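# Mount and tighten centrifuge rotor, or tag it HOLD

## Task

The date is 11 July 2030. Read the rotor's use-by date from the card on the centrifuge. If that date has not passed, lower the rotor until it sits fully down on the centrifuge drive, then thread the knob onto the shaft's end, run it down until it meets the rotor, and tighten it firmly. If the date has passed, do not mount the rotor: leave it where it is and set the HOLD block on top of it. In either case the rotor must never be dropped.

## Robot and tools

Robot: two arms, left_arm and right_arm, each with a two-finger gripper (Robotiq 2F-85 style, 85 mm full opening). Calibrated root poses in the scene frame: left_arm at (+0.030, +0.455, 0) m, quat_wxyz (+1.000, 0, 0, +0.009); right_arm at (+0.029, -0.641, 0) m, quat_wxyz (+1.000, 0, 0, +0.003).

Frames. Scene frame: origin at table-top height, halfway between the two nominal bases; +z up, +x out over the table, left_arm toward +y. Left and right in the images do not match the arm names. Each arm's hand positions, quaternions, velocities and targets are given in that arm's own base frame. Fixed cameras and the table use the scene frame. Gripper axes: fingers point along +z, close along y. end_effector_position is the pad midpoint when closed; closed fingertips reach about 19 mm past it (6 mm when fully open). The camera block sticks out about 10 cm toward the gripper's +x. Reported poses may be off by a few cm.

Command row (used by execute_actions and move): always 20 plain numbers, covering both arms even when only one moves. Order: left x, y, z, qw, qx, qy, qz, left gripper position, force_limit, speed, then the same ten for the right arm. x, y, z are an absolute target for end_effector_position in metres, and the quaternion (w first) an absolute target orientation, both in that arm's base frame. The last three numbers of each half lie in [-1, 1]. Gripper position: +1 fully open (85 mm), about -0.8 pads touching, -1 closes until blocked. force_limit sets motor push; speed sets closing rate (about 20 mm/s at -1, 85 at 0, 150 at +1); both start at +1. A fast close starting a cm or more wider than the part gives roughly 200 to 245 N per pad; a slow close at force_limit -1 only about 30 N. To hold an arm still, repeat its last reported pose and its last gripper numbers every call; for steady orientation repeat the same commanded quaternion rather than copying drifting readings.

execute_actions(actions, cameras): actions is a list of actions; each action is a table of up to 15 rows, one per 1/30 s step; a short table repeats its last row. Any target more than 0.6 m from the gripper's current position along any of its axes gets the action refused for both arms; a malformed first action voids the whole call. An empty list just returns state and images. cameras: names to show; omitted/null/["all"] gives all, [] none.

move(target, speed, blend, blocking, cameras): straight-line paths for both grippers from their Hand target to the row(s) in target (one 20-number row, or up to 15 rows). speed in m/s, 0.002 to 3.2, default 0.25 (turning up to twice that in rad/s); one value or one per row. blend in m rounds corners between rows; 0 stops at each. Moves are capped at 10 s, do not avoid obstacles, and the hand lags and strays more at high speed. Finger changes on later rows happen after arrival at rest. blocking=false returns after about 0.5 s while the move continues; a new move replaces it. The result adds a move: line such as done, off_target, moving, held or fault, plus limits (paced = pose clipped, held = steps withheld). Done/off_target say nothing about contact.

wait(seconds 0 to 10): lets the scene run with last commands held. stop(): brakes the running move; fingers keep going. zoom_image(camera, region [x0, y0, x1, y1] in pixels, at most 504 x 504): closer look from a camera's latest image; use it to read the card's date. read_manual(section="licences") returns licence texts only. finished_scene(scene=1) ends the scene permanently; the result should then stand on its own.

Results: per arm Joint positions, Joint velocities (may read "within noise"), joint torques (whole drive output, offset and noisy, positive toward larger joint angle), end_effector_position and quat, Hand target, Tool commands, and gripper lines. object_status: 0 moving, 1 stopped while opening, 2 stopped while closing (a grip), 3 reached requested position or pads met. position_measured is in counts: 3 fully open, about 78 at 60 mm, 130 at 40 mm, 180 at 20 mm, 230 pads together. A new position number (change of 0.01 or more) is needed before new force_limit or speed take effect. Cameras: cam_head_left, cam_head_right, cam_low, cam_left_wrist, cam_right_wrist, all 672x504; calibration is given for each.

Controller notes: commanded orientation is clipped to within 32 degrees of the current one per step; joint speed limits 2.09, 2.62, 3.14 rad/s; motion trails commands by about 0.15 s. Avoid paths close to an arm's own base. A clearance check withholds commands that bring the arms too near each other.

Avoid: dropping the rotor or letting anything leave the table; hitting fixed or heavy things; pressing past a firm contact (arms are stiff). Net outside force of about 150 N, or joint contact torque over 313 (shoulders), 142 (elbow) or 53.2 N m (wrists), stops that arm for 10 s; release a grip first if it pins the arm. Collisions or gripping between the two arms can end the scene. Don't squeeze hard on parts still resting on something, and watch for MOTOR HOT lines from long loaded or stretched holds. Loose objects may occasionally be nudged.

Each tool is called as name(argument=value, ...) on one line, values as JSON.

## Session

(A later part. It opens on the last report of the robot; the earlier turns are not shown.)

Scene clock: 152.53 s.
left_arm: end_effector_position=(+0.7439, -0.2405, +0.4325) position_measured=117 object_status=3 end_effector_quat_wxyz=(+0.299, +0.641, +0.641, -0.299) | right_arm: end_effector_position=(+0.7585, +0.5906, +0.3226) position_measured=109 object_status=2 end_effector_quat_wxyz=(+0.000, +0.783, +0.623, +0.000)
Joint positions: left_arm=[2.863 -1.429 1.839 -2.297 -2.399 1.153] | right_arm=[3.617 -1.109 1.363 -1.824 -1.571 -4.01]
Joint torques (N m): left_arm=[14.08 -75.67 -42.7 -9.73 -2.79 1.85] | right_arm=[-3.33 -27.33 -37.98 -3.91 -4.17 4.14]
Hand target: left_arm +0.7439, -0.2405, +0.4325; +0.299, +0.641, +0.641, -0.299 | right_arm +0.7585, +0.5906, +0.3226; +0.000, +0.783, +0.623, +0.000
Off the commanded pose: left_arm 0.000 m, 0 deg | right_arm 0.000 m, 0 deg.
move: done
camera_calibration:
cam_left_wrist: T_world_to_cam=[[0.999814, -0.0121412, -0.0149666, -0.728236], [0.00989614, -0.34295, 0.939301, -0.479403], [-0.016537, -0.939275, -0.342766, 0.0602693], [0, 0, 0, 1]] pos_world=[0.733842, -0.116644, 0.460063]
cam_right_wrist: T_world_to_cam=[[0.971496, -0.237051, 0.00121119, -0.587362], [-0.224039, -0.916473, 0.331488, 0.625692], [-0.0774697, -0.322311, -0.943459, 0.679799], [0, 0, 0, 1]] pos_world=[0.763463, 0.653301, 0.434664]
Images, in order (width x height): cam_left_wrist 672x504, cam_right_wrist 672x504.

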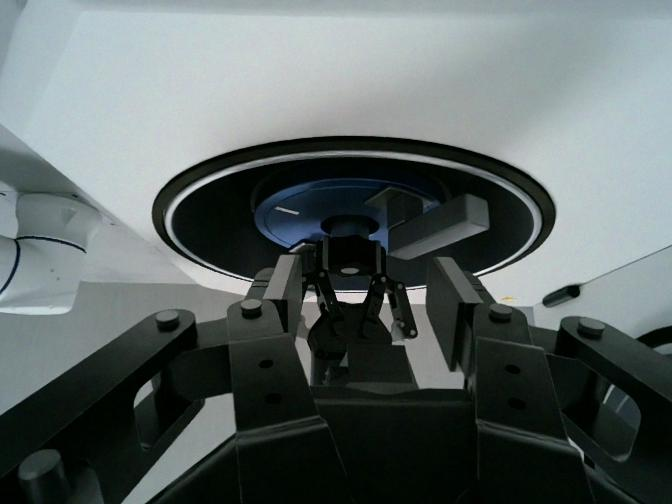

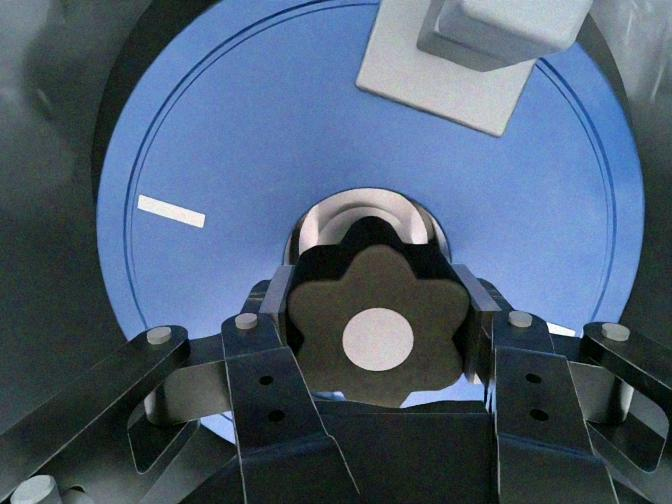

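execute_actions(actions=[], cameras=["cam_head_left", "cam_head_right", "cam_low"])

Scene clock: 153.70 s.
left_arm: end_effector_position=(+0.7439, -0.2405, +0.4325) position_measured=117 object_status=3 end_effector_quat_wxyz=(+0.299, +0.641, +0.641, -0.299) | right_arm: end_effector_position=(+0.7585, +0.5906, +0.3226) position_measured=109 object_status=2 end_effector_quat_wxyz=(+0.000, +0.783, +0.623, +0.000)
Joint positions: left_arm=[2.863 -1.429 1.839 -2.297 -2.399 1.153] | right_arm=[3.617 -1.109 1.363 -1.824 -1.571 -4.01]
Joint velocities: within noise
Joint torques (N m): left_arm=[13.91 -75.8 -42.12 -9.78 -2.89 1.91] | right_arm=[-0.63 -21.61 -38.69 -4.36 -4.21 2.99]
Hand target: left_arm +0.7439, -0.2405, +0.4325; +0.299, +0.641, +0.641, -0.299 | right_arm +0.7585, +0.5906, +0.3226; +0.000, +0.783, +0.623, +0.000
Tool commands: left_gripper/position=+0.1 left_gripper/force_limit=+0.0 left_gripper/speed=-1.0 right_gripper/position=-1.0 right_gripper/force_limit=-0.7 right_gripper/speed=-1.0
Off the commanded pose: left_arm 0.000 m, 0 deg | right_arm 0.000 m, 0 deg.
Images, in order (width x height): cam_head_left 672x504, cam_head_right 672x504, cam_low 672x504.

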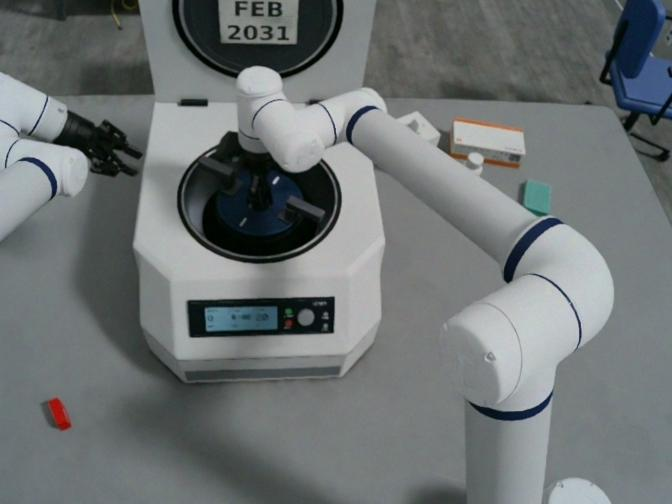

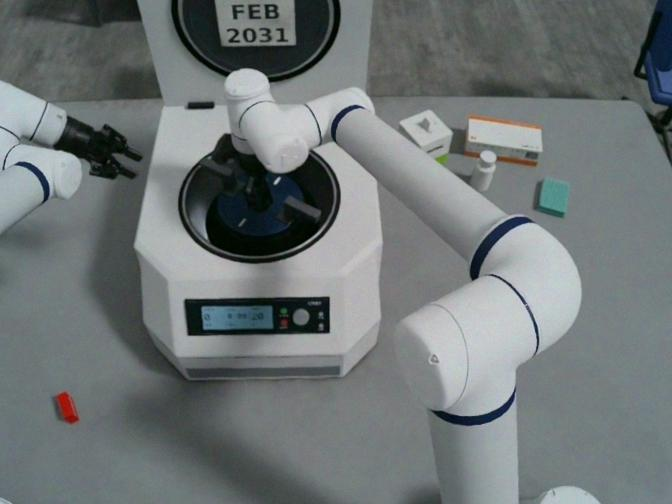

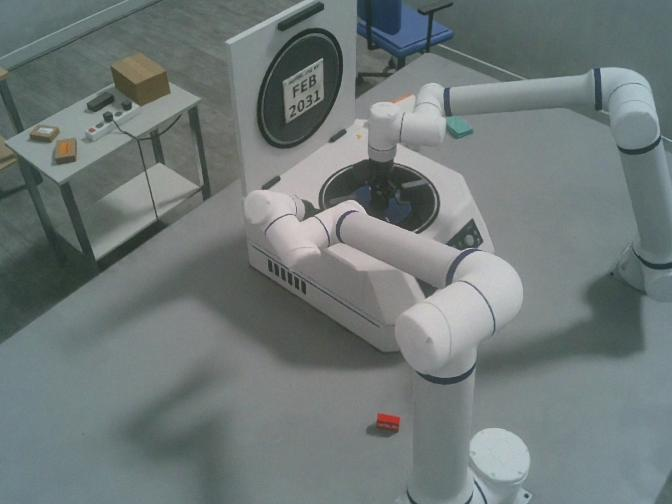

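zoom_image(camera="cam_head_left", region=[165, 120, 365, 270])

zoom_image(camera="cam_low", region=[300, 130, 480, 265])

Scaled by 2.520.

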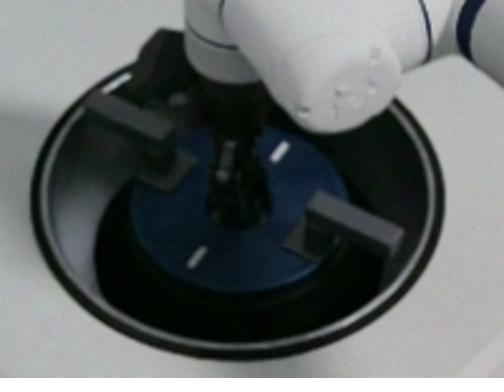

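Scaled by 2.800.

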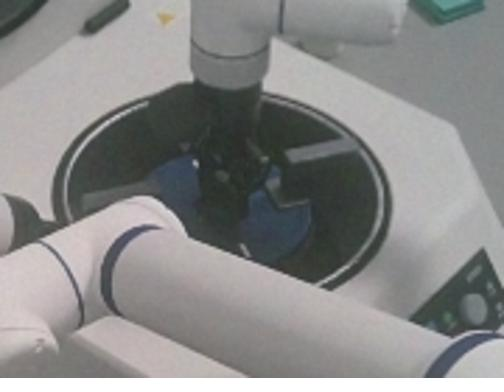

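move(target=[0.7439, -0.2405, 0.4325, 0.2988, 0.6408, 0.6408, -0.2988, 0.1, 0, -1, 0.7577, 0.5901, 0.3226, 0, 0.5592, 0.8290, 0, -1, -0.7, -1], speed=0.4, cameras=["cam_left_wrist", "cam_right_wrist"])

Scene clock: 180.83 s.
left_arm: end_effector_position=(+0.7439, -0.2405, +0.4325) position_measured=117 object_status=3 end_effector_quat_wxyz=(+0.299, +0.641, +0.641, -0.299) | right_arm: end_effector_position=(+0.7577, +0.5901, +0.3226) position_measured=109 object_status=2 end_effector_quat_wxyz=(+0.000, +0.559, +0.829, +0.000)
Joint positions: left_arm=[2.863 -1.429 1.839 -2.297 -2.399 1.153] | right_arm=[3.617 -1.11 1.365 -1.825 -1.571 -4.62]
Joint torques (N m): left_arm=[13.44 -75.54 -42.36 -9.74 -2.76 1.65] | right_arm=[-14.39 -61.21 -15.94 4.58 1.86 -3.05]
Hand target: left_arm +0.7439, -0.2405, +0.4325; +0.299, +0.641, +0.641, -0.299 | right_arm +0.7577, +0.5901, +0.3226; +0.000, +0.559, +0.829, +0.000
Off the commanded pose: left_arm 0.000 m, 0 deg | right_arm 0.000 m, 0 deg.
move: done
camera_calibration:
cam_left_wrist: T_world_to_cam=[[0.999814, -0.0121412, -0.0149666, -0.728236], [0.00989614, -0.34295, 0.939301, -0.479403], [-0.016537, -0.939275, -0.342766, 0.0602693], [0, 0, 0, 1]] pos_world=[0.733842, -0.116644, 0.460063]
cam_right_wrist: T_world_to_cam=[[0.931927, 0.362644, 0.00121169, -0.910666], [0.341764, -0.879376, 0.331504, 0.174522], [0.121283, -0.308524, -0.943453, 0.520869], [0, 0, 0, 1]] pos_world=[0.725856, 0.644418, 0.434664]
Images, in order (width x height): cam_left_wrist 672x504, cam_right_wrist 672x504.

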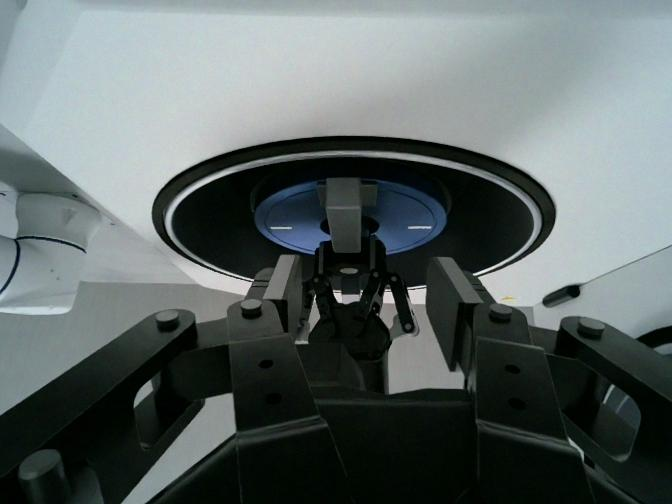

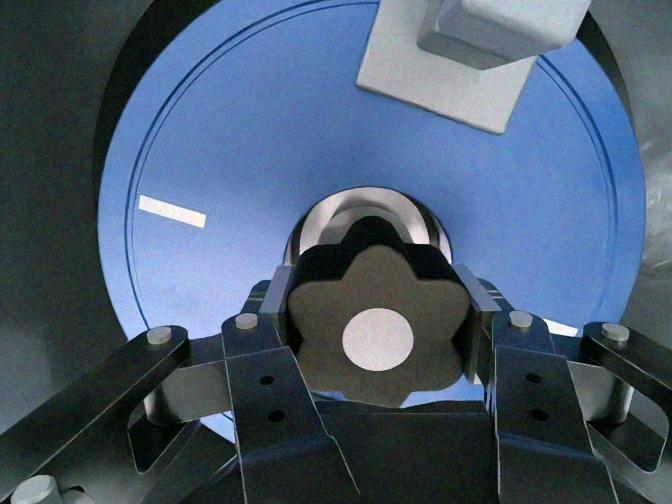

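zoom_image(camera="cam_right_wrist", region=[276, 160, 456, 290])

zoom_image(camera="cam_left_wrist", region=[240, 150, 460, 310])

Scaled by 2.800.

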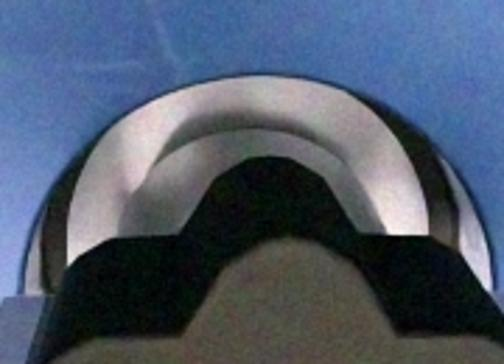

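Scaled by 2.291.

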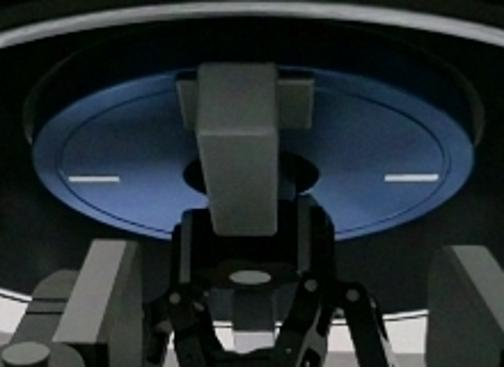

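move(target=[[0.7355, -0.319, 0.386, 0.2988, 0.6408, 0.6408, -0.2988, 0.1, 0, -1, 0.7577, 0.5901, 0.3226, 0, 0.5592, 0.8290, 0, -1, -0.7, -1]], speed=0.12, cameras=["cam_head_left", "cam_left_wrist", "cam_low"])

Scene clock: 185.60 s.
left_arm: end_effector_position=(+0.7355, -0.3189, +0.3861) position_measured=117 object_status=3 end_effector_quat_wxyz=(+0.299, +0.641, +0.641, -0.299) | right_arm: end_effector_position=(+0.7577, +0.5901, +0.3226) position_measured=109 object_status=2 end_effector_quat_wxyz=(+0.000, +0.559, +0.829, +0.000)
Joint positions: left_arm=[2.757 -1.38 1.894 -2.505 -2.36 1.009] | right_arm=[3.617 -1.11 1.365 -1.825 -1.571 -4.621]
Joint torques (N m): left_arm=[-14.32 -79.6 -39.03 -10.37 0.28 -1.8] | right_arm=[-12.7 -62.25 -19.05 4.97 1.69 -3.41]
Hand target: left_arm +0.7355, -0.3190, +0.3860; +0.299, +0.641, +0.641, -0.299 | right_arm +0.7577, +0.5901, +0.3226; +0.000, +0.559, +0.829, +0.000
Off the commanded pose: left_arm 0.000 m, 0 deg | right_arm 0.000 m, 0 deg.
move: done
camera_calibration:
cam_left_wrist: T_world_to_cam=[[0.999814, -0.0121412, -0.0149666, -0.721485], [0.00989614, -0.34295, 0.939301, -0.462658], [-0.016537, -0.939275, -0.342766, -0.0295071], [0, 0, 0, 1]] pos_world=[0.725442, -0.195144, 0.413663]
Images, in order (width x height): cam_head_left 672x504, cam_low 672x504, cam_left_wrist 672x504.

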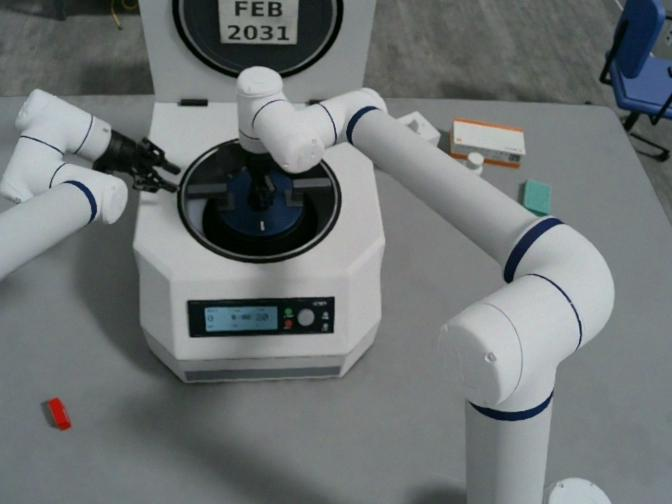

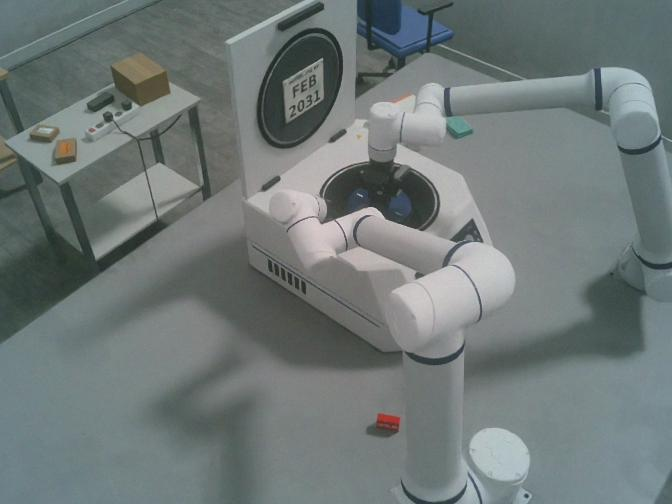

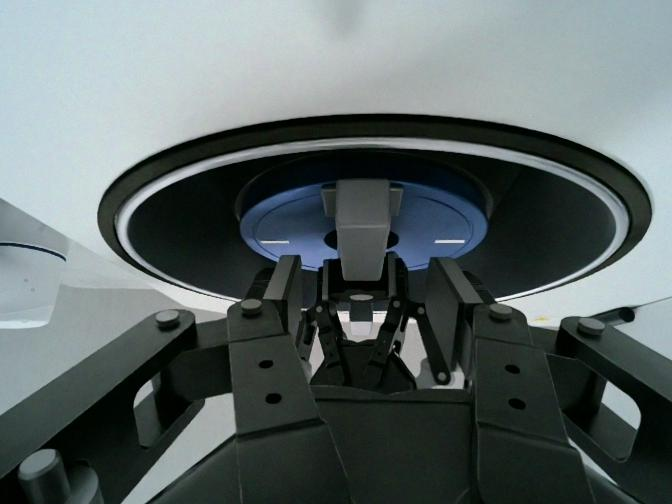

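move(target=[0.7355, -0.380, 0.335, 0.2988, 0.6408, 0.6408, -0.2988, 0.1, 0, -1, 0.7577, 0.5901, 0.3226, 0, 0.5592, 0.8290, 0, -1, -0.7, -1], speed=0.06, cameras=["cam_head_left", "cam_left_wrist", "cam_low"])

Scene clock: 187.60 s.
left_arm: end_effector_position=(+0.7355, -0.3799, +0.3351) position_measured=117 object_status=3 end_effector_quat_wxyz=(+0.299, +0.641, +0.641, -0.299) | right_arm: end_effector_position=(+0.7577, +0.5901, +0.3226) position_measured=109 object_status=2 end_effector_quat_wxyz=(+0.000, +0.559, +0.829, +0.000)
Joint positions: left_arm=[2.68 -1.305 1.917 -2.671 -2.327 0.913] | right_arm=[3.617 -1.11 1.365 -1.825 -1.571 -4.621]
Joint torques (N m): left_arm=[-15.67 -86.64 -36.05 -10.14 0.13 -2.04] | right_arm=[-10.33 -62.3 -19.9 4.86 1.91 -3.33]
Hand target: left_arm +0.7355, -0.3800, +0.3350; +0.299, +0.641, +0.641, -0.299 | right_arm +0.7577, +0.5901, +0.3226; +0.000, +0.559, +0.829, +0.000
Off the commanded pose: left_arm 0.000 m, 0 deg | right_arm 0.000 m, 0 deg.
move: done
camera_calibration:
cam_left_wrist: T_world_to_cam=[[0.999814, -0.0121412, -0.0149666, -0.722989], [0.00989614, -0.34295, 0.939301, -0.435674], [-0.016537, -0.939275, -0.342766, -0.104284], [0, 0, 0, 1]] pos_world=[0.725442, -0.256144, 0.362663]
Images, in order (width x height): cam_head_left 672x504, cam_low 672x504, cam_left_wrist 672x504.

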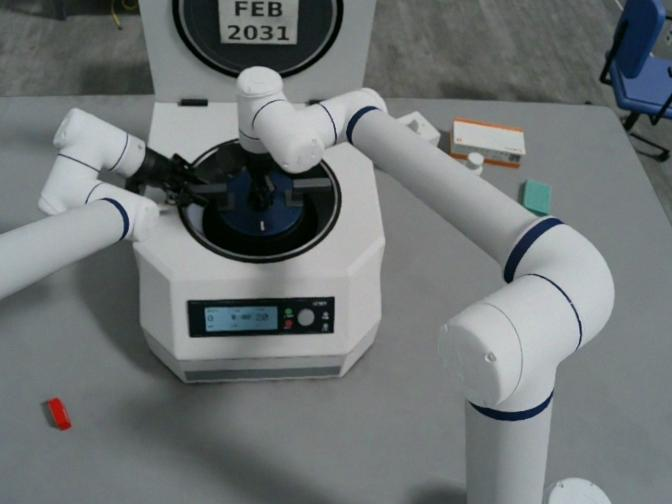

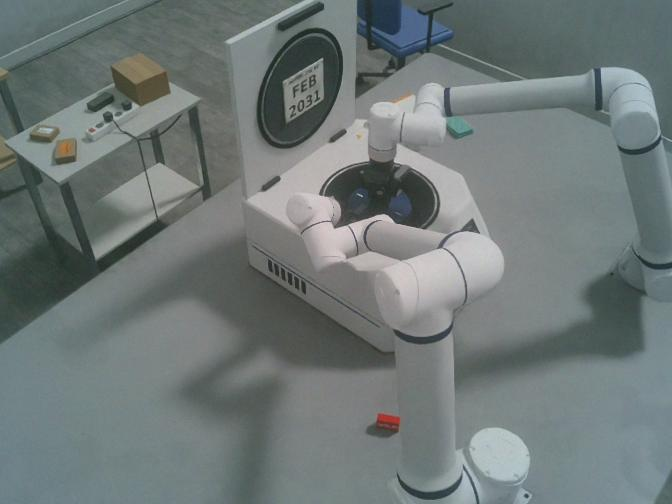

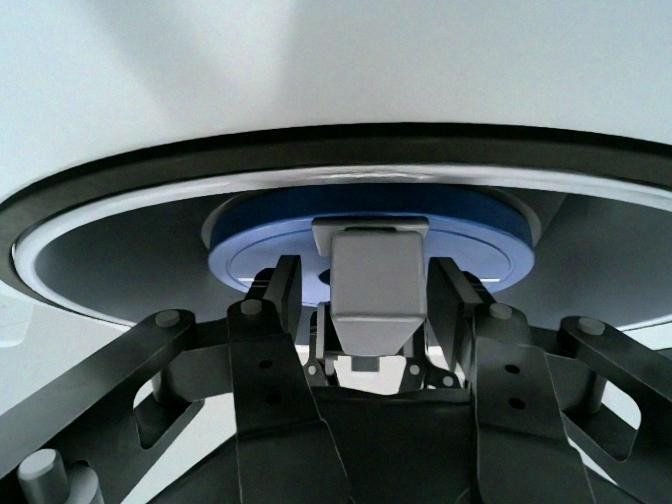

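move(target=[0.7355, -0.380, 0.335, 0.2988, 0.6408, 0.6408, -0.2988, -0.22, -0.8, -1, 0.7577, 0.5901, 0.3226, 0, 0.5592, 0.8290, 0, -1, -0.7, -1], speed=0.06, cameras=["cam_left_wrist"])

Scene clock: 188.87 s.
left_arm: end_effector_position=(+0.7355, -0.3800, +0.3350) position_measured=157 object_status=0 end_effector_quat_wxyz=(+0.299, +0.641, +0.641, -0.299) | right_arm: end_effector_position=(+0.7577, +0.5901, +0.3226) position_measured=109 object_status=2 end_effector_quat_wxyz=(+0.000, +0.559, +0.829, +0.000)
Joint positions: left_arm=[2.68 -1.305 1.917 -2.671 -2.327 0.913] | right_arm=[3.617 -1.11 1.365 -1.825 -1.571 -4.621]
Joint torques (N m): left_arm=[-14.9 -86.71 -36.63 -8.53 -1.01 -2] | right_arm=[-14.59 -58.8 -19.75 4.74 1.67 -2.73]
Hand target: left_arm +0.7355, -0.3800, +0.3350; +0.299, +0.641, +0.641, -0.299 | right_arm +0.7577, +0.5901, +0.3226; +0.000, +0.559, +0.829, +0.000
Off the commanded pose: left_arm 0.000 m, 0 deg | right_arm 0.000 m, 0 deg.
move: done
camera_calibration:
cam_left_wrist: T_world_to_cam=[[0.999816, -0.012047, -0.0149331, -0.72298], [0.00989701, -0.342949, 0.939302, -0.43558], [-0.016437, -0.939277, -0.342767, -0.104391], [0, 0, 0, 1]] pos_world=[0.725442, -0.256144, 0.362563]
Images, in order (width x height): cam_left_wrist 672x504.

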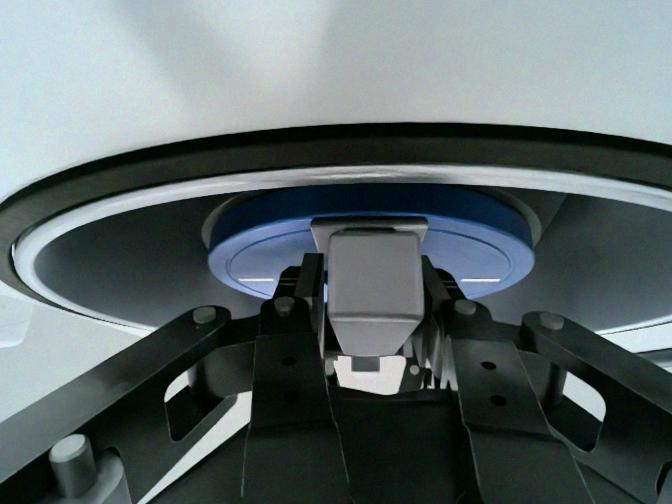

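execute_actions(actions=[], cameras=["cam_left_wrist"])

zoom_image(camera="cam_left_wrist", region=[280, 200, 480, 350])

Scene clock: 189.03 s.
left_arm: end_effector_position=(+0.7355, -0.3800, +0.3350) position_measured=157 object_status=3 end_effector_quat_wxyz=(+0.299, +0.641, +0.641, -0.299) | right_arm: end_effector_position=(+0.7577, +0.5901, +0.3226) position_measured=109 object_status=2 end_effector_quat_wxyz=(+0.000, +0.559, +0.829, +0.000)
Joint positions: left_arm=[2.68 -1.305 1.917 -2.671 -2.327 0.913] | right_arm=[3.617 -1.11 1.365 -1.825 -1.571 -4.621]
Joint velocities: within noise
Joint torques (N m): left_arm=[-16.12 -87.47 -36.4 -7.6 -1.48 -1.9] | right_arm=[-14.4 -62.68 -20.86 4.73 1.85 -2.73]
Hand target: left_arm +0.7355, -0.3800, +0.3350; +0.299, +0.641, +0.641, -0.299 | right_arm +0.7577, +0.5901, +0.3226; +0.000, +0.559, +0.829, +0.000
Tool commands: left_gripper/position=-0.22 left_gripper/force_limit=-0.8 left_gripper/speed=-1.0 right_gripper/position=-1.0 right_gripper/force_limit=-0.7 right_gripper/speed=-1.0
Off the commanded pose: left_arm 0.000 m, 0 deg | right_arm 0.000 m, 0 deg.
camera_calibration:
cam_left_wrist: T_world_to_cam=[[0.999816, -0.012047, -0.0149331, -0.72298], [0.00989701, -0.342949, 0.939302, -0.43558], [-0.016437, -0.939277, -0.342767, -0.104391], [0, 0, 0, 1]] pos_world=[0.725442, -0.256144, 0.362563]
Images, in order (width x height): cam_left_wrist 672x504.

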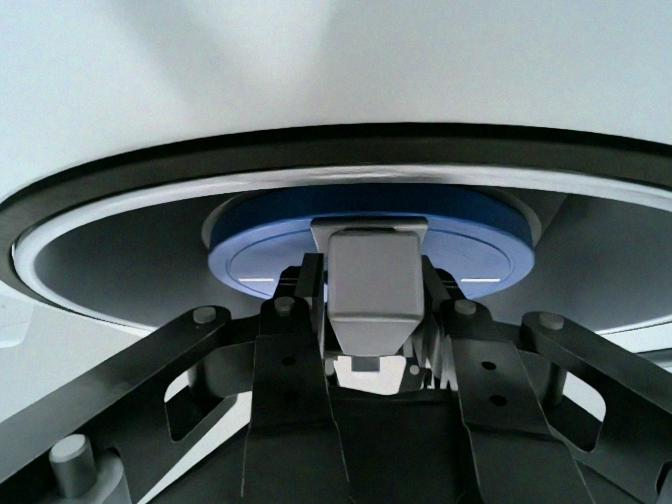

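Scaled by 2.520.

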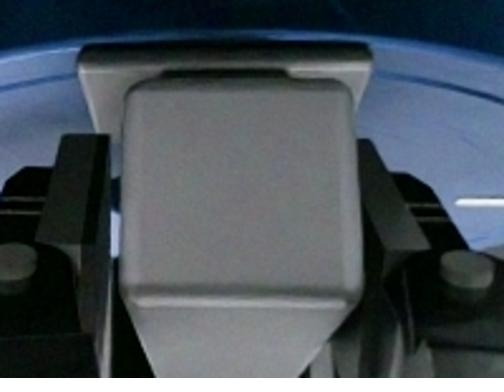

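move(target=[0.7355, -0.380, 0.335, 0.2988, 0.6408, 0.6408, -0.2988, -0.22, -0.8, -1, 0.7577, 0.5901, 0.3226, 0, 0.8988, 0.4384, 0, -1, -0.7, -1], speed=0.4, cameras=["cam_left_wrist", "cam_right_wrist"])

Scene clock: 194.90 s.
left_arm: end_effector_position=(+0.7355, -0.3800, +0.3350) position_measured=157 object_status=3 end_effector_quat_wxyz=(+0.299, +0.641, +0.641, -0.299) | right_arm: end_effector_position=(+0.7577, +0.5901, +0.3226) position_measured=109 object_status=2 end_effector_quat_wxyz=(+0.000, +0.899, +0.438, +0.000)
Joint positions: left_arm=[2.68 -1.305 1.917 -2.671 -2.327 0.913] | right_arm=[3.617 -1.11 1.365 -1.825 -1.571 -3.574]
Joint torques (N m): left_arm=[-14.53 -87.57 -36.37 -3.25 -2.81 -0.76] | right_arm=[-10.17 -30.8 -34.35 -0.3 -6 3.24]
Hand target: left_arm +0.7355, -0.3800, +0.3350; +0.299, +0.641, +0.641, -0.299 | right_arm +0.7577, +0.5901, +0.3226; +0.000, +0.899, +0.438, +0.000
Off the commanded pose: left_arm 0.000 m, 0 deg | right_arm 0.000 m, 0 deg.
move: done
camera_calibration:
cam_left_wrist: T_world_to_cam=[[0.999814, -0.0121412, -0.0149666, -0.722991], [0.00989614, -0.34295, 0.939301, -0.43558], [-0.016537, -0.939275, -0.342766, -0.104318], [0, 0, 0, 1]] pos_world=[0.725442, -0.256144, 0.362563]
cam_right_wrist: T_world_to_cam=[[0.780294, -0.625412, 0.00120112, -0.212669], [-0.590362, -0.735927, 0.331487, 0.796056], [-0.206432, -0.259366, -0.943459, 0.740139], [0, 0, 0, 1]] pos_world=[0.788694, 0.644801, 0.434664]
Images, in order (width x height): cam_left_wrist 672x504, cam_right_wrist 672x504.

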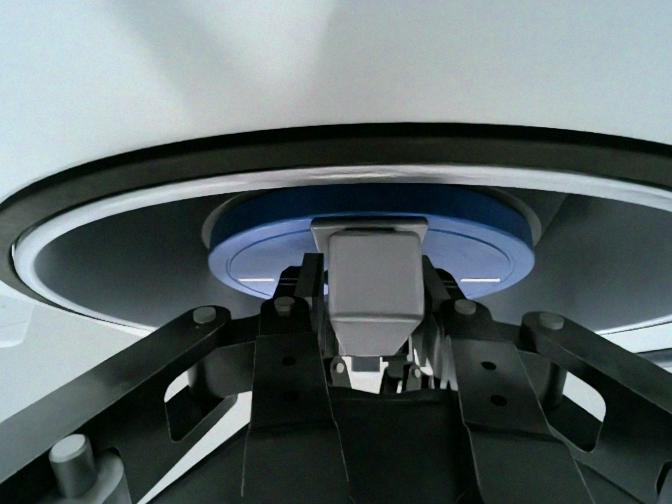

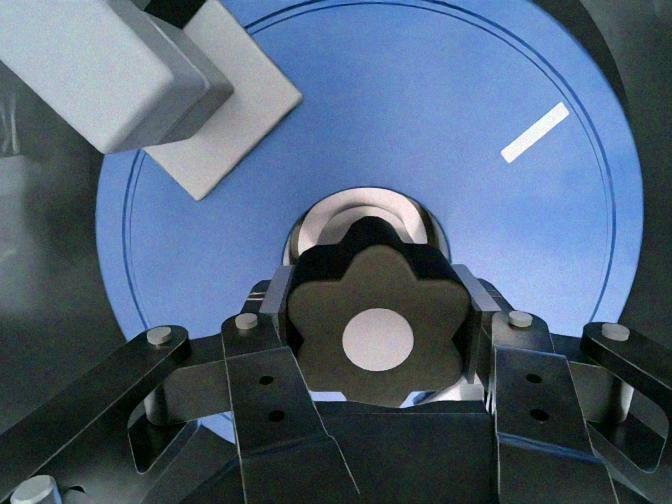

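move(target=[[0.7355, -0.380, 0.335, 0.2988, 0.6408, 0.6408, -0.2988, -0.22, -0.8, -1, 0.7577, 0.5901, 0.3226, 0, 0.99756, -0.06976, 0, -1, -0.7, -1],[0.7355, -0.380, 0.335, 0.2988, 0.6408, 0.6408, -0.2988, -0.22, -0.8, -1, 0.7577, 0.5901, 0.3226, 0, 0.82904, -0.55919, 0, -1, -0.7, -1]], speed=0.6, blend=[0.005, 0], cameras=["cam_left_wrist", "cam_right_wrist"])

Scene clock: 197.70 s.
left_arm: end_effector_position=(+0.7355, -0.3800, +0.3350) position_measured=157 object_status=3 end_effector_quat_wxyz=(+0.299, +0.641, +0.641, -0.299) | right_arm: end_effector_position=(+0.7577, +0.5901, +0.3226) position_measured=109 object_status=2 end_effector_quat_wxyz=(+0.000, +0.829, -0.559, +0.000)
Joint positions: left_arm=[2.68 -1.305 1.917 -2.671 -2.327 0.913] | right_arm=[3.617 -1.11 1.365 -1.825 -1.571 -1.479]
Joint torques (N m): left_arm=[-14.6 -90.23 -36.66 -3.42 -2.67 -0.37] | right_arm=[-21.08 -41.62 -31.94 4.4 -8.23 3.15]
Hand target: left_arm +0.7355, -0.3800, +0.3350; +0.299, +0.641, +0.641, -0.299 | right_arm +0.7577, +0.5901, +0.3226; +0.000, +0.829, -0.559, +0.000
Off the commanded pose: left_arm 0.000 m, 0 deg | right_arm 0.000 m, 0 deg.
move: done
camera_calibration:
cam_left_wrist: T_world_to_cam=[[0.999814, -0.0121412, -0.0149666, -0.722991], [0.00989614, -0.34295, 0.939301, -0.43558], [-0.016537, -0.939275, -0.342766, -0.104318], [0, 0, 0, 1]] pos_world=[0.725442, -0.256144, 0.362563]
cam_right_wrist: T_world_to_cam=[[-0.931748, -0.363103, 0.00127653, 0.92974], [-0.34218, 0.879223, 0.331481, -0.344954], [-0.121484, 0.30842, -0.943461, 0.340773], [0, 0, 0, 1]] pos_world=[0.789645, 0.535782, 0.434664]
Images, in order (width x height): cam_left_wrist 672x504, cam_right_wrist 672x504.

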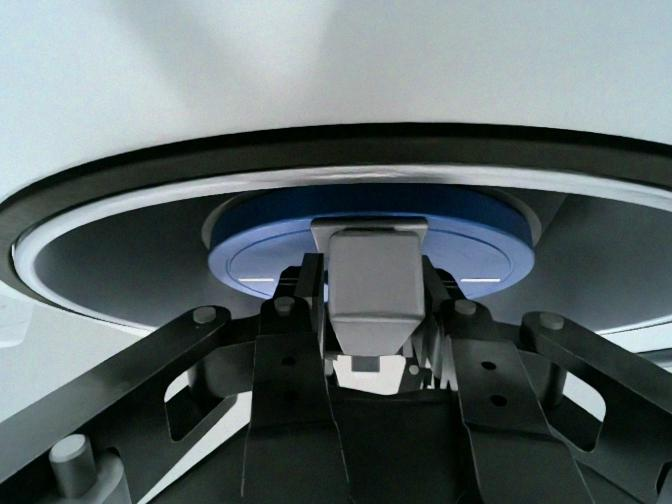

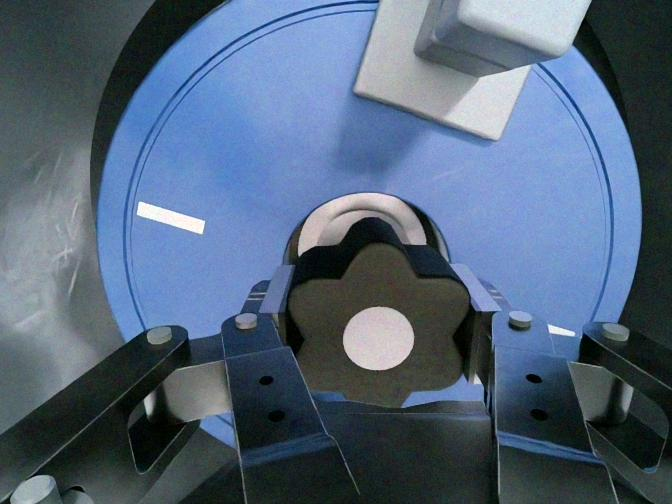

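zoom_image(camera="cam_right_wrist", region=[276, 160, 456, 290])

Scaled by 2.800.

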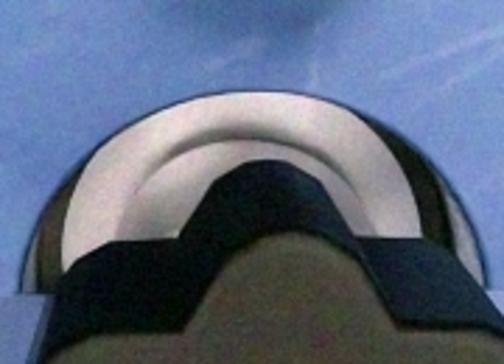

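zoom_image(camera="cam_right_wrist", region=[286, 230, 476, 410])

Scaled by 2.653.

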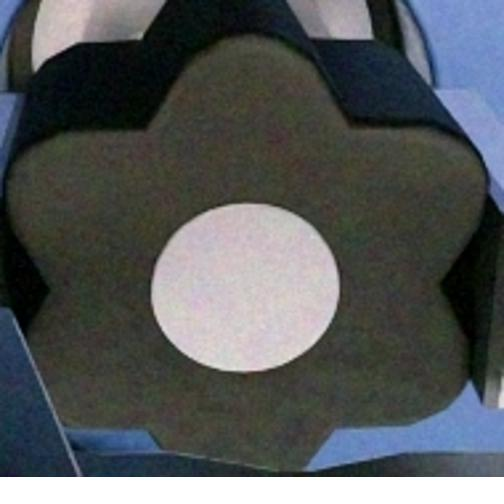

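move(target=[[0.7355, -0.380, 0.335, 0.2988, 0.6408, 0.6408, -0.2988, -0.22, -0.8, -1, 0.7573, 0.5911, 0.3226, 0, 0.82904, -0.55919, 0, -1, -0.7, -1],[0.7355, -0.380, 0.335, 0.2988, 0.6408, 0.6408, -0.2988, -0.22, -0.8, -1, 0.7573, 0.5911, 0.3226, 0, 0.06976, -0.99756, 0, -1, -0.7, -1],[0.7355, -0.380, 0.335, 0.2988, 0.6408, 0.6408, -0.2988, -0.22, -0.8, -1, 0.7573, 0.5911, 0.3226, 0, -0.5592, -0.8290, 0, -1, -0.7, -1]], speed=[0.02, 0.6, 0.6], blend=[0, 0.005, 0], cameras=["cam_left_wrist", "cam_right_wrist"])

Scene clock: 202.73 s.
left_arm: end_effector_position=(+0.7355, -0.3800, +0.3350) position_measured=157 object_status=3 end_effector_quat_wxyz=(+0.299, +0.641, +0.641, -0.299) | right_arm: end_effector_position=(+0.7573, +0.5911, +0.3226) position_measured=109 object_status=2 end_effector_quat_wxyz=(+0.000, +0.559, +0.829, +0.000)
Joint positions: left_arm=[2.68 -1.305 1.917 -2.671 -2.327 0.913] | right_arm=[3.619 -1.11 1.364 -1.825 -1.571 1.664]
Joint torques (N m): left_arm=[-12.98 -89.88 -37.1 -3.19 -2.81 0.61] | right_arm=[18.23 -58.45 -50.22 2.04 -2.22 3.08]
Hand target: left_arm +0.7355, -0.3800, +0.3350; +0.299, +0.641, +0.641, -0.299 | right_arm +0.7573, +0.5911, +0.3226; +0.000, +0.559, +0.829, +0.000
Off the commanded pose: left_arm 0.000 m, 0 deg | right_arm 0.000 m, 0 deg.
move: done
camera_calibration:
cam_left_wrist: T_world_to_cam=[[0.999814, -0.0121412, -0.0149666, -0.722991], [0.00989614, -0.34295, 0.939301, -0.43558], [-0.016537, -0.939275, -0.342766, -0.104318], [0, 0, 0, 1]] pos_world=[0.725442, -0.256144, 0.362563]
cam_right_wrist: T_world_to_cam=[[0.931791, 0.362992, 0.00121898, -0.910748], [0.342097, -0.879267, 0.331449, 0.175162], [0.121385, -0.308425, -0.943472, 0.521066], [0, 0, 0, 1]] pos_world=[0.725455, 0.645318, 0.434664]
Images, in order (width x height): cam_left_wrist 672x504, cam_right_wrist 672x504.

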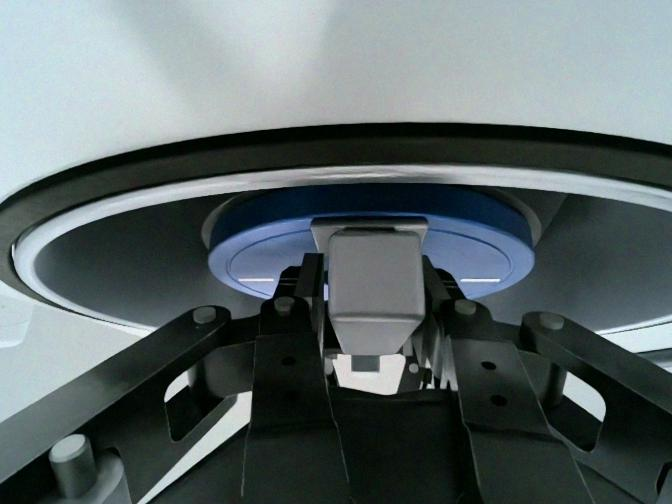

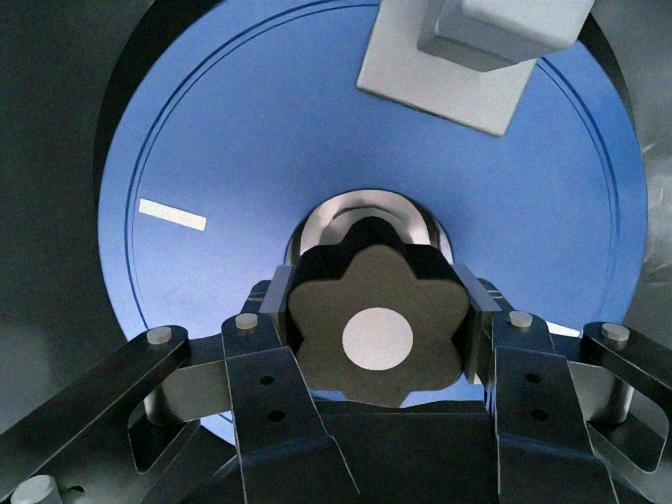

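zoom_image(camera="cam_right_wrist", region=[286, 230, 476, 410])

zoom_image(camera="cam_right_wrist", region=[276, 160, 456, 290])

Scaled by 2.653.

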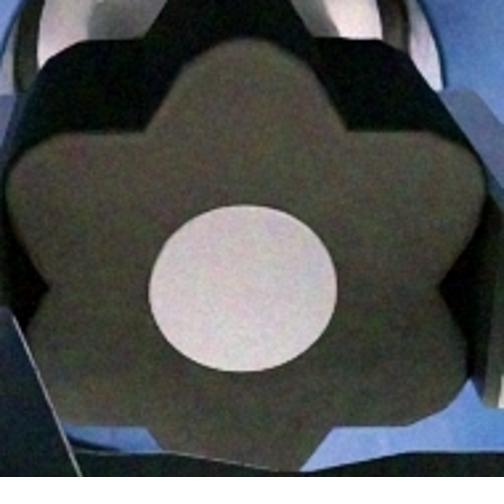

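Scaled by 2.800.

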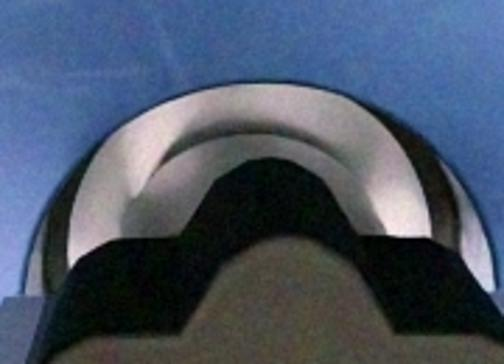

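move(target=[0.7355, -0.380, 0.335, 0.2988, 0.6408, 0.6408, -0.2988, -0.22, -0.8, -1, 0.7573, 0.5911, 0.3222, 0, 0.5592, 0.8290, 0, -1, -0.7, -1], speed=0.008, cameras=[])

move(target=[0.7355, -0.380, 0.335, 0.2988, 0.6408, 0.6408, -0.2988, -0.22, -0.8, -1, 0.7573, 0.5911, 0.3218, 0, 0.5592, 0.8290, 0, -1, -0.7, -1], speed=0.008, cameras=[])

Scene clock: 203.80 s.
left_arm: end_effector_position=(+0.7355, -0.3800, +0.3350) position_measured=157 object_status=3 end_effector_quat_wxyz=(+0.299, +0.641, +0.641, -0.299) | right_arm: end_effector_position=(+0.7573, +0.5911, +0.3223) position_measured=109 object_status=2 end_effector_quat_wxyz=(+0.000, +0.559, +0.829, +0.000)
Joint positions: left_arm=[2.68 -1.305 1.917 -2.671 -2.327 0.913] | right_arm=[3.619 -1.11 1.365 -1.826 -1.571 1.664]
Joint torques (N m): left_arm=[-12.77 -90.07 -37.02 -3.25 -2.49 0.84] | right_arm=[20.76 -55.32 -28.52 0.67 -1.84 3.19]
Hand target: left_arm +0.7355, -0.3800, +0.3350; +0.299, +0.641, +0.641, -0.299 | right_arm +0.7573, +0.5911, +0.3222; +0.000, +0.559, +0.829, +0.000
Off the commanded pose: left_arm 0.000 m, 0 deg | right_arm 0.000 m, 0 deg.
move: done
No camera images: "cameras" was empty.

Scene clock: 204.50 s.
left_arm: end_effector_position=(+0.7355, -0.3800, +0.3350) position_measured=157 object_status=3 end_effector_quat_wxyz=(+0.299, +0.641, +0.641, -0.299) | right_arm: end_effector_position=(+0.7573, +0.5911, +0.3219) position_measured=109 object_status=2 end_effector_quat_wxyz=(+0.000, +0.559, +0.829, +0.000)
Joint positions: left_arm=[2.68 -1.305 1.917 -2.671 -2.327 0.913] | right_arm=[3.619 -1.11 1.365 -1.826 -1.571 1.664]
Joint torques (N m): left_arm=[-13.54 -90.97 -36.96 -3.37 -2.74 0.83] | right_arm=[20 -42.23 -21.96 0.54 -1.69 3.61]
Hand target: left_arm +0.7355, -0.3800, +0.3350; +0.299, +0.641, +0.641, -0.299 | right_arm +0.7573, +0.5911, +0.3218; +0.000, +0.559, +0.829, +0.000
Off the commanded pose: left_arm 0.000 m, 0 deg | right_arm 0.000 m, 0 deg.
move: done
No camera images: "cameras" was empty.

move(target=[[0.7355, -0.380, 0.335, 0.2988, 0.6408, 0.6408, -0.2988, -0.22, -0.8, -1, 0.7573, 0.5911, 0.3216, 0, 0.93358, 0.35837, 0, -1, -0.7, -1],[0.7355, -0.380, 0.335, 0.2988, 0.6408, 0.6408, -0.2988, -0.22, -0.8, -1, 0.7573, 0.5911, 0.3214, 0, 0.97030, -0.24192, 0, -1, -0.7, -1],[0.7355, -0.380, 0.335, 0.2988, 0.6408, 0.6408, -0.2988, -0.22, -0.8, -1, 0.7573, 0.5911, 0.3212, 0, 0.65606, -0.75471, 0, -1, -0.7, -1]], speed=0.6, blend=[0.005, 0.005, 0], cameras=["cam_right_wrist"])

zoom_image(camera="cam_right_wrist", region=[276, 160, 456, 290])

zoom_image(camera="cam_right_wrist", region=[286, 230, 476, 410])

Scene clock: 211.53 s.
left_arm: end_effector_position=(+0.7355, -0.3800, +0.3350) position_measured=157 object_status=3 end_effector_quat_wxyz=(+0.299, +0.641, +0.641, -0.299) | right_arm: end_effector_position=(+0.7573, +0.5911, +0.3212) position_measured=109 object_status=2 end_effector_quat_wxyz=(+0.000, -0.656, +0.755, +0.000)
Joint positions: left_arm=[2.68 -1.305 1.917 -2.671 -2.327 0.913] | right_arm=[3.619 -1.109 1.366 -1.827 -1.571 5.329]
Joint torques (N m): left_arm=[-12.72 -91.79 -37.12 -3.41 -2.76 2.24] | right_arm=[2.64 -69.1 -46.41 5.56 -5.08 3.79]
Hand target: left_arm +0.7355, -0.3800, +0.3350; +0.299, +0.641, +0.641, -0.299 | right_arm +0.7573, +0.5911, +0.3212; +0.000, -0.656, +0.755, +0.000
Off the commanded pose: left_arm 0.000 m, 0 deg | right_arm 0.000 m, 0 deg.
move: done
camera_calibration:
cam_right_wrist: T_world_to_cam=[[-0.988462, 0.151467, 0.00123606, 0.668505], [0.143309, 0.93252, 0.331466, -0.744729], [0.0490534, 0.327818, -0.943466, 0.198458], [0, 0, 0, 1]] pos_world=[0.757783, 0.52816, 0.433264]
Images, in order (width x height): cam_right_wrist 672x504.

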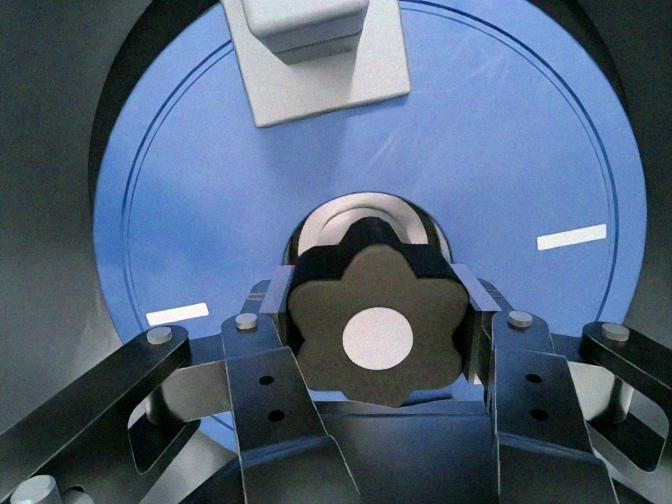

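Scaled by 2.800.

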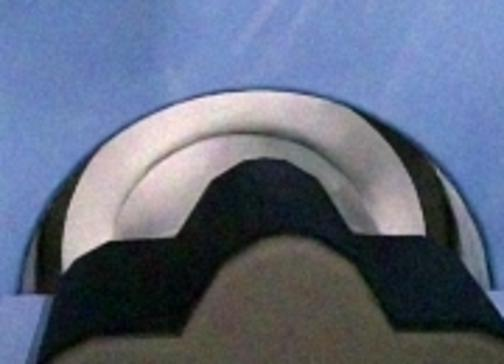

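Scaled by 2.653.

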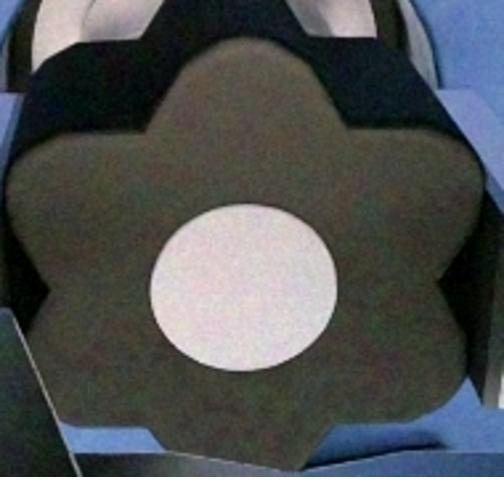

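move(target=[0.7355, -0.380, 0.335, 0.2988, 0.6408, 0.6408, -0.2988, -0.22, -0.8, -1, 0.7573, 0.5911, 0.3207, 0, 0.65606, -0.75471, 0, -1, -0.7, -1], speed=0.008, cameras=[])

move(target=[0.7355, -0.380, 0.335, 0.2988, 0.6408, 0.6408, -0.2988, -0.22, -0.8, -1, 0.7573, 0.5911, 0.3202, 0, 0.65606, -0.75471, 0, -1, -0.7, -1], speed=0.008, cameras=[])

Scene clock: 212.53 s.
left_arm: end_effector_position=(+0.7355, -0.3800, +0.3350) position_measured=157 object_status=3 end_effector_quat_wxyz=(+0.299, +0.641, +0.641, -0.299) | right_arm: end_effector_position=(+0.7573, +0.5911, +0.3208) position_measured=109 object_status=2 end_effector_quat_wxyz=(+0.000, -0.656, +0.755, +0.000)
Joint positions: left_arm=[2.68 -1.305 1.917 -2.671 -2.327 0.913] | right_arm=[3.619 -1.109 1.366 -1.828 -1.571 5.329]
Joint torques (N m): left_arm=[-11.5 -92.85 -37.2 -3.34 -2.83 2.67] | right_arm=[1.57 -59.86 -25.64 2.65 -4.54 4.1]
Hand target: left_arm +0.7355, -0.3800, +0.3350; +0.299, +0.641, +0.641, -0.299 | right_arm +0.7573, +0.5911, +0.3207; +0.000, -0.656, +0.755, +0.000
Off the commanded pose: left_arm 0.000 m, 0 deg | right_arm 0.000 m, 0 deg.
move: done
No camera images: "cameras" was empty.

Scene clock: 213.23 s.
left_arm: end_effector_position=(+0.7355, -0.3800, +0.3350) position_measured=157 object_status=3 end_effector_quat_wxyz=(+0.299, +0.641, +0.641, -0.299) | right_arm: end_effector_position=(+0.7573, +0.5911, +0.3203) position_measured=109 object_status=2 end_effector_quat_wxyz=(+0.000, -0.656, +0.755, +0.000)
Joint positions: left_arm=[2.68 -1.305 1.917 -2.671 -2.327 0.913] | right_arm=[3.619 -1.109 1.367 -1.829 -1.571 5.329]
Joint torques (N m): left_arm=[-11.42 -91.75 -37.16 -3.56 -2.79 2.55] | right_arm=[1.02 -45.12 -16.01 3.31 -4.28 3.33]
Hand target: left_arm +0.7355, -0.3800, +0.3350; +0.299, +0.641, +0.641, -0.299 | right_arm +0.7573, +0.5911, +0.3202; +0.000, -0.656, +0.755, +0.000
Off the commanded pose: left_arm 0.000 m, 0 deg | right_arm 0.000 m, 0 deg.
move: done
No camera images: "cameras" was empty.

move(target=[[0.7355, -0.380, 0.335, 0.2988, 0.6408, 0.6408, -0.2988, -0.22, -0.8, -1, 0.7573, 0.5911, 0.3207, 0, 0.65606, -0.75471, 0, -1, -0.7, -1],[0.7355, -0.380, 0.335, 0.2988, 0.6408, 0.6408, -0.2988, -0.22, -0.8, -1, 0.7573, 0.5911, 0.3207, 0, 0.65606, -0.75471, 0, 0.7, -0.7, -0.8],[0.7355, -0.380, 0.335, 0.2988, 0.6408, 0.6408, -0.2988, -0.22, -0.8, -1, 0.7573, 0.5911, 0.3207, 0, 0.89879, 0.43837, 0, 0.7, -0.7, -0.8],[0.7355, -0.380, 0.335, 0.2988, 0.6408, 0.6408, -0.2988, -0.22, -0.8, -1, 0.7573, 0.5911, 0.3207, 0, -0.19081, 0.98163, 0, 0.7, -0.7, -0.8],[0.7355, -0.380, 0.335, 0.2988, 0.6408, 0.6408, -0.2988, -0.22, -0.8, -1, 0.7573, 0.5911, 0.3207, 0, -0.99756, 0.06976, 0, 0.7, -0.7, -0.8],[0.7355, -0.380, 0.335, 0.2988, 0.6408, 0.6408, -0.2988, -0.22, -0.8, -1, 0.7573, 0.5911, 0.3207, 0, -0.32557, -0.94552, 0, 0.7, -0.7, -0.8]], speed=[0.02, 0.02, 1.2, 1.2, 1.2, 1.2], blend=[0, 0, 0.005, 0.005, 0.005, 0], cameras=["cam_right_wrist"])

Scene clock: 221.33 s.
left_arm: end_effector_position=(+0.7355, -0.3800, +0.3350) position_measured=157 object_status=3 end_effector_quat_wxyz=(+0.299, +0.641, +0.641, -0.299) | right_arm: end_effector_position=(+0.7573, +0.5911, +0.3206) position_measured=41 object_status=3 end_effector_quat_wxyz=(+0.000, +0.326, +0.945, +0.000)
Joint positions: left_arm=[2.68 -1.305 1.917 -2.671 -2.327 0.913] | right_arm=[3.619 -1.109 1.366 -1.828 -1.571 -5.143]
Joint torques (N m): left_arm=[-8.99 -93.84 -37.94 -3.23 -1.57 2.25] | right_arm=[-16.63 -74.4 -48.86 -0.73 1.99 -3.19]
Hand target: left_arm +0.7355, -0.3800, +0.3350; +0.299, +0.641, +0.641, -0.299 | right_arm +0.7573, +0.5911, +0.3207; +0.000, +0.326, +0.946, +0.000
Off the commanded pose: left_arm 0.000 m, 0 deg | right_arm 0.000 m, 0 deg.
move: done
camera_calibration:
cam_right_wrist: T_world_to_cam=[[0.625713, 0.780053, 0.00118569, -0.925421], [0.735706, -0.590644, 0.331478, -0.292756], [0.25927, -0.206537, -0.943462, 0.354572], [0, 0, 0, 1]] pos_world=[0.7025, 0.622195, 0.432664]
Images, in order (width x height): cam_right_wrist 672x504.

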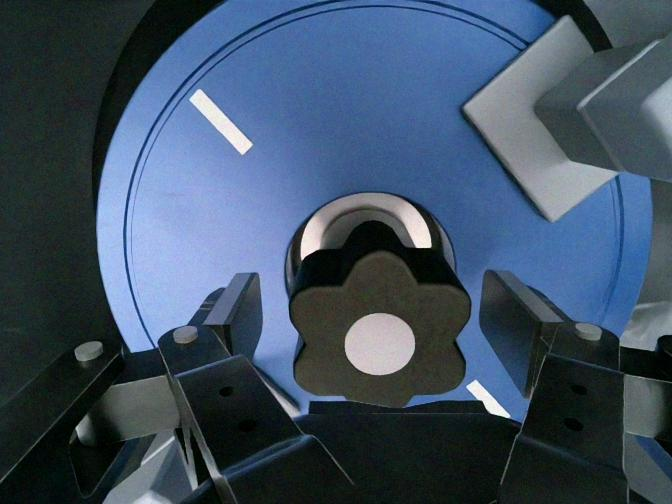

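zoom_image(camera="cam_right_wrist", region=[276, 160, 456, 290])

zoom_image(camera="cam_right_wrist", region=[286, 230, 476, 410])

Scaled by 2.800.

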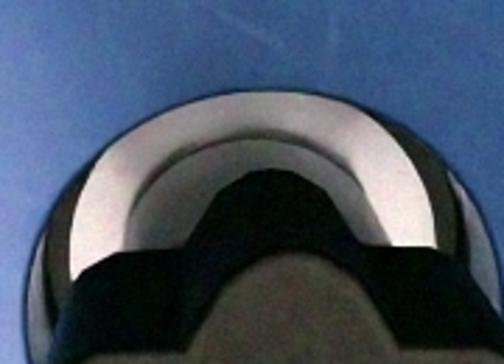

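Scaled by 2.653.

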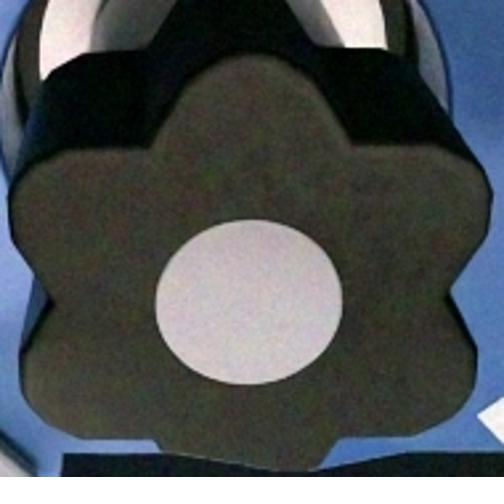

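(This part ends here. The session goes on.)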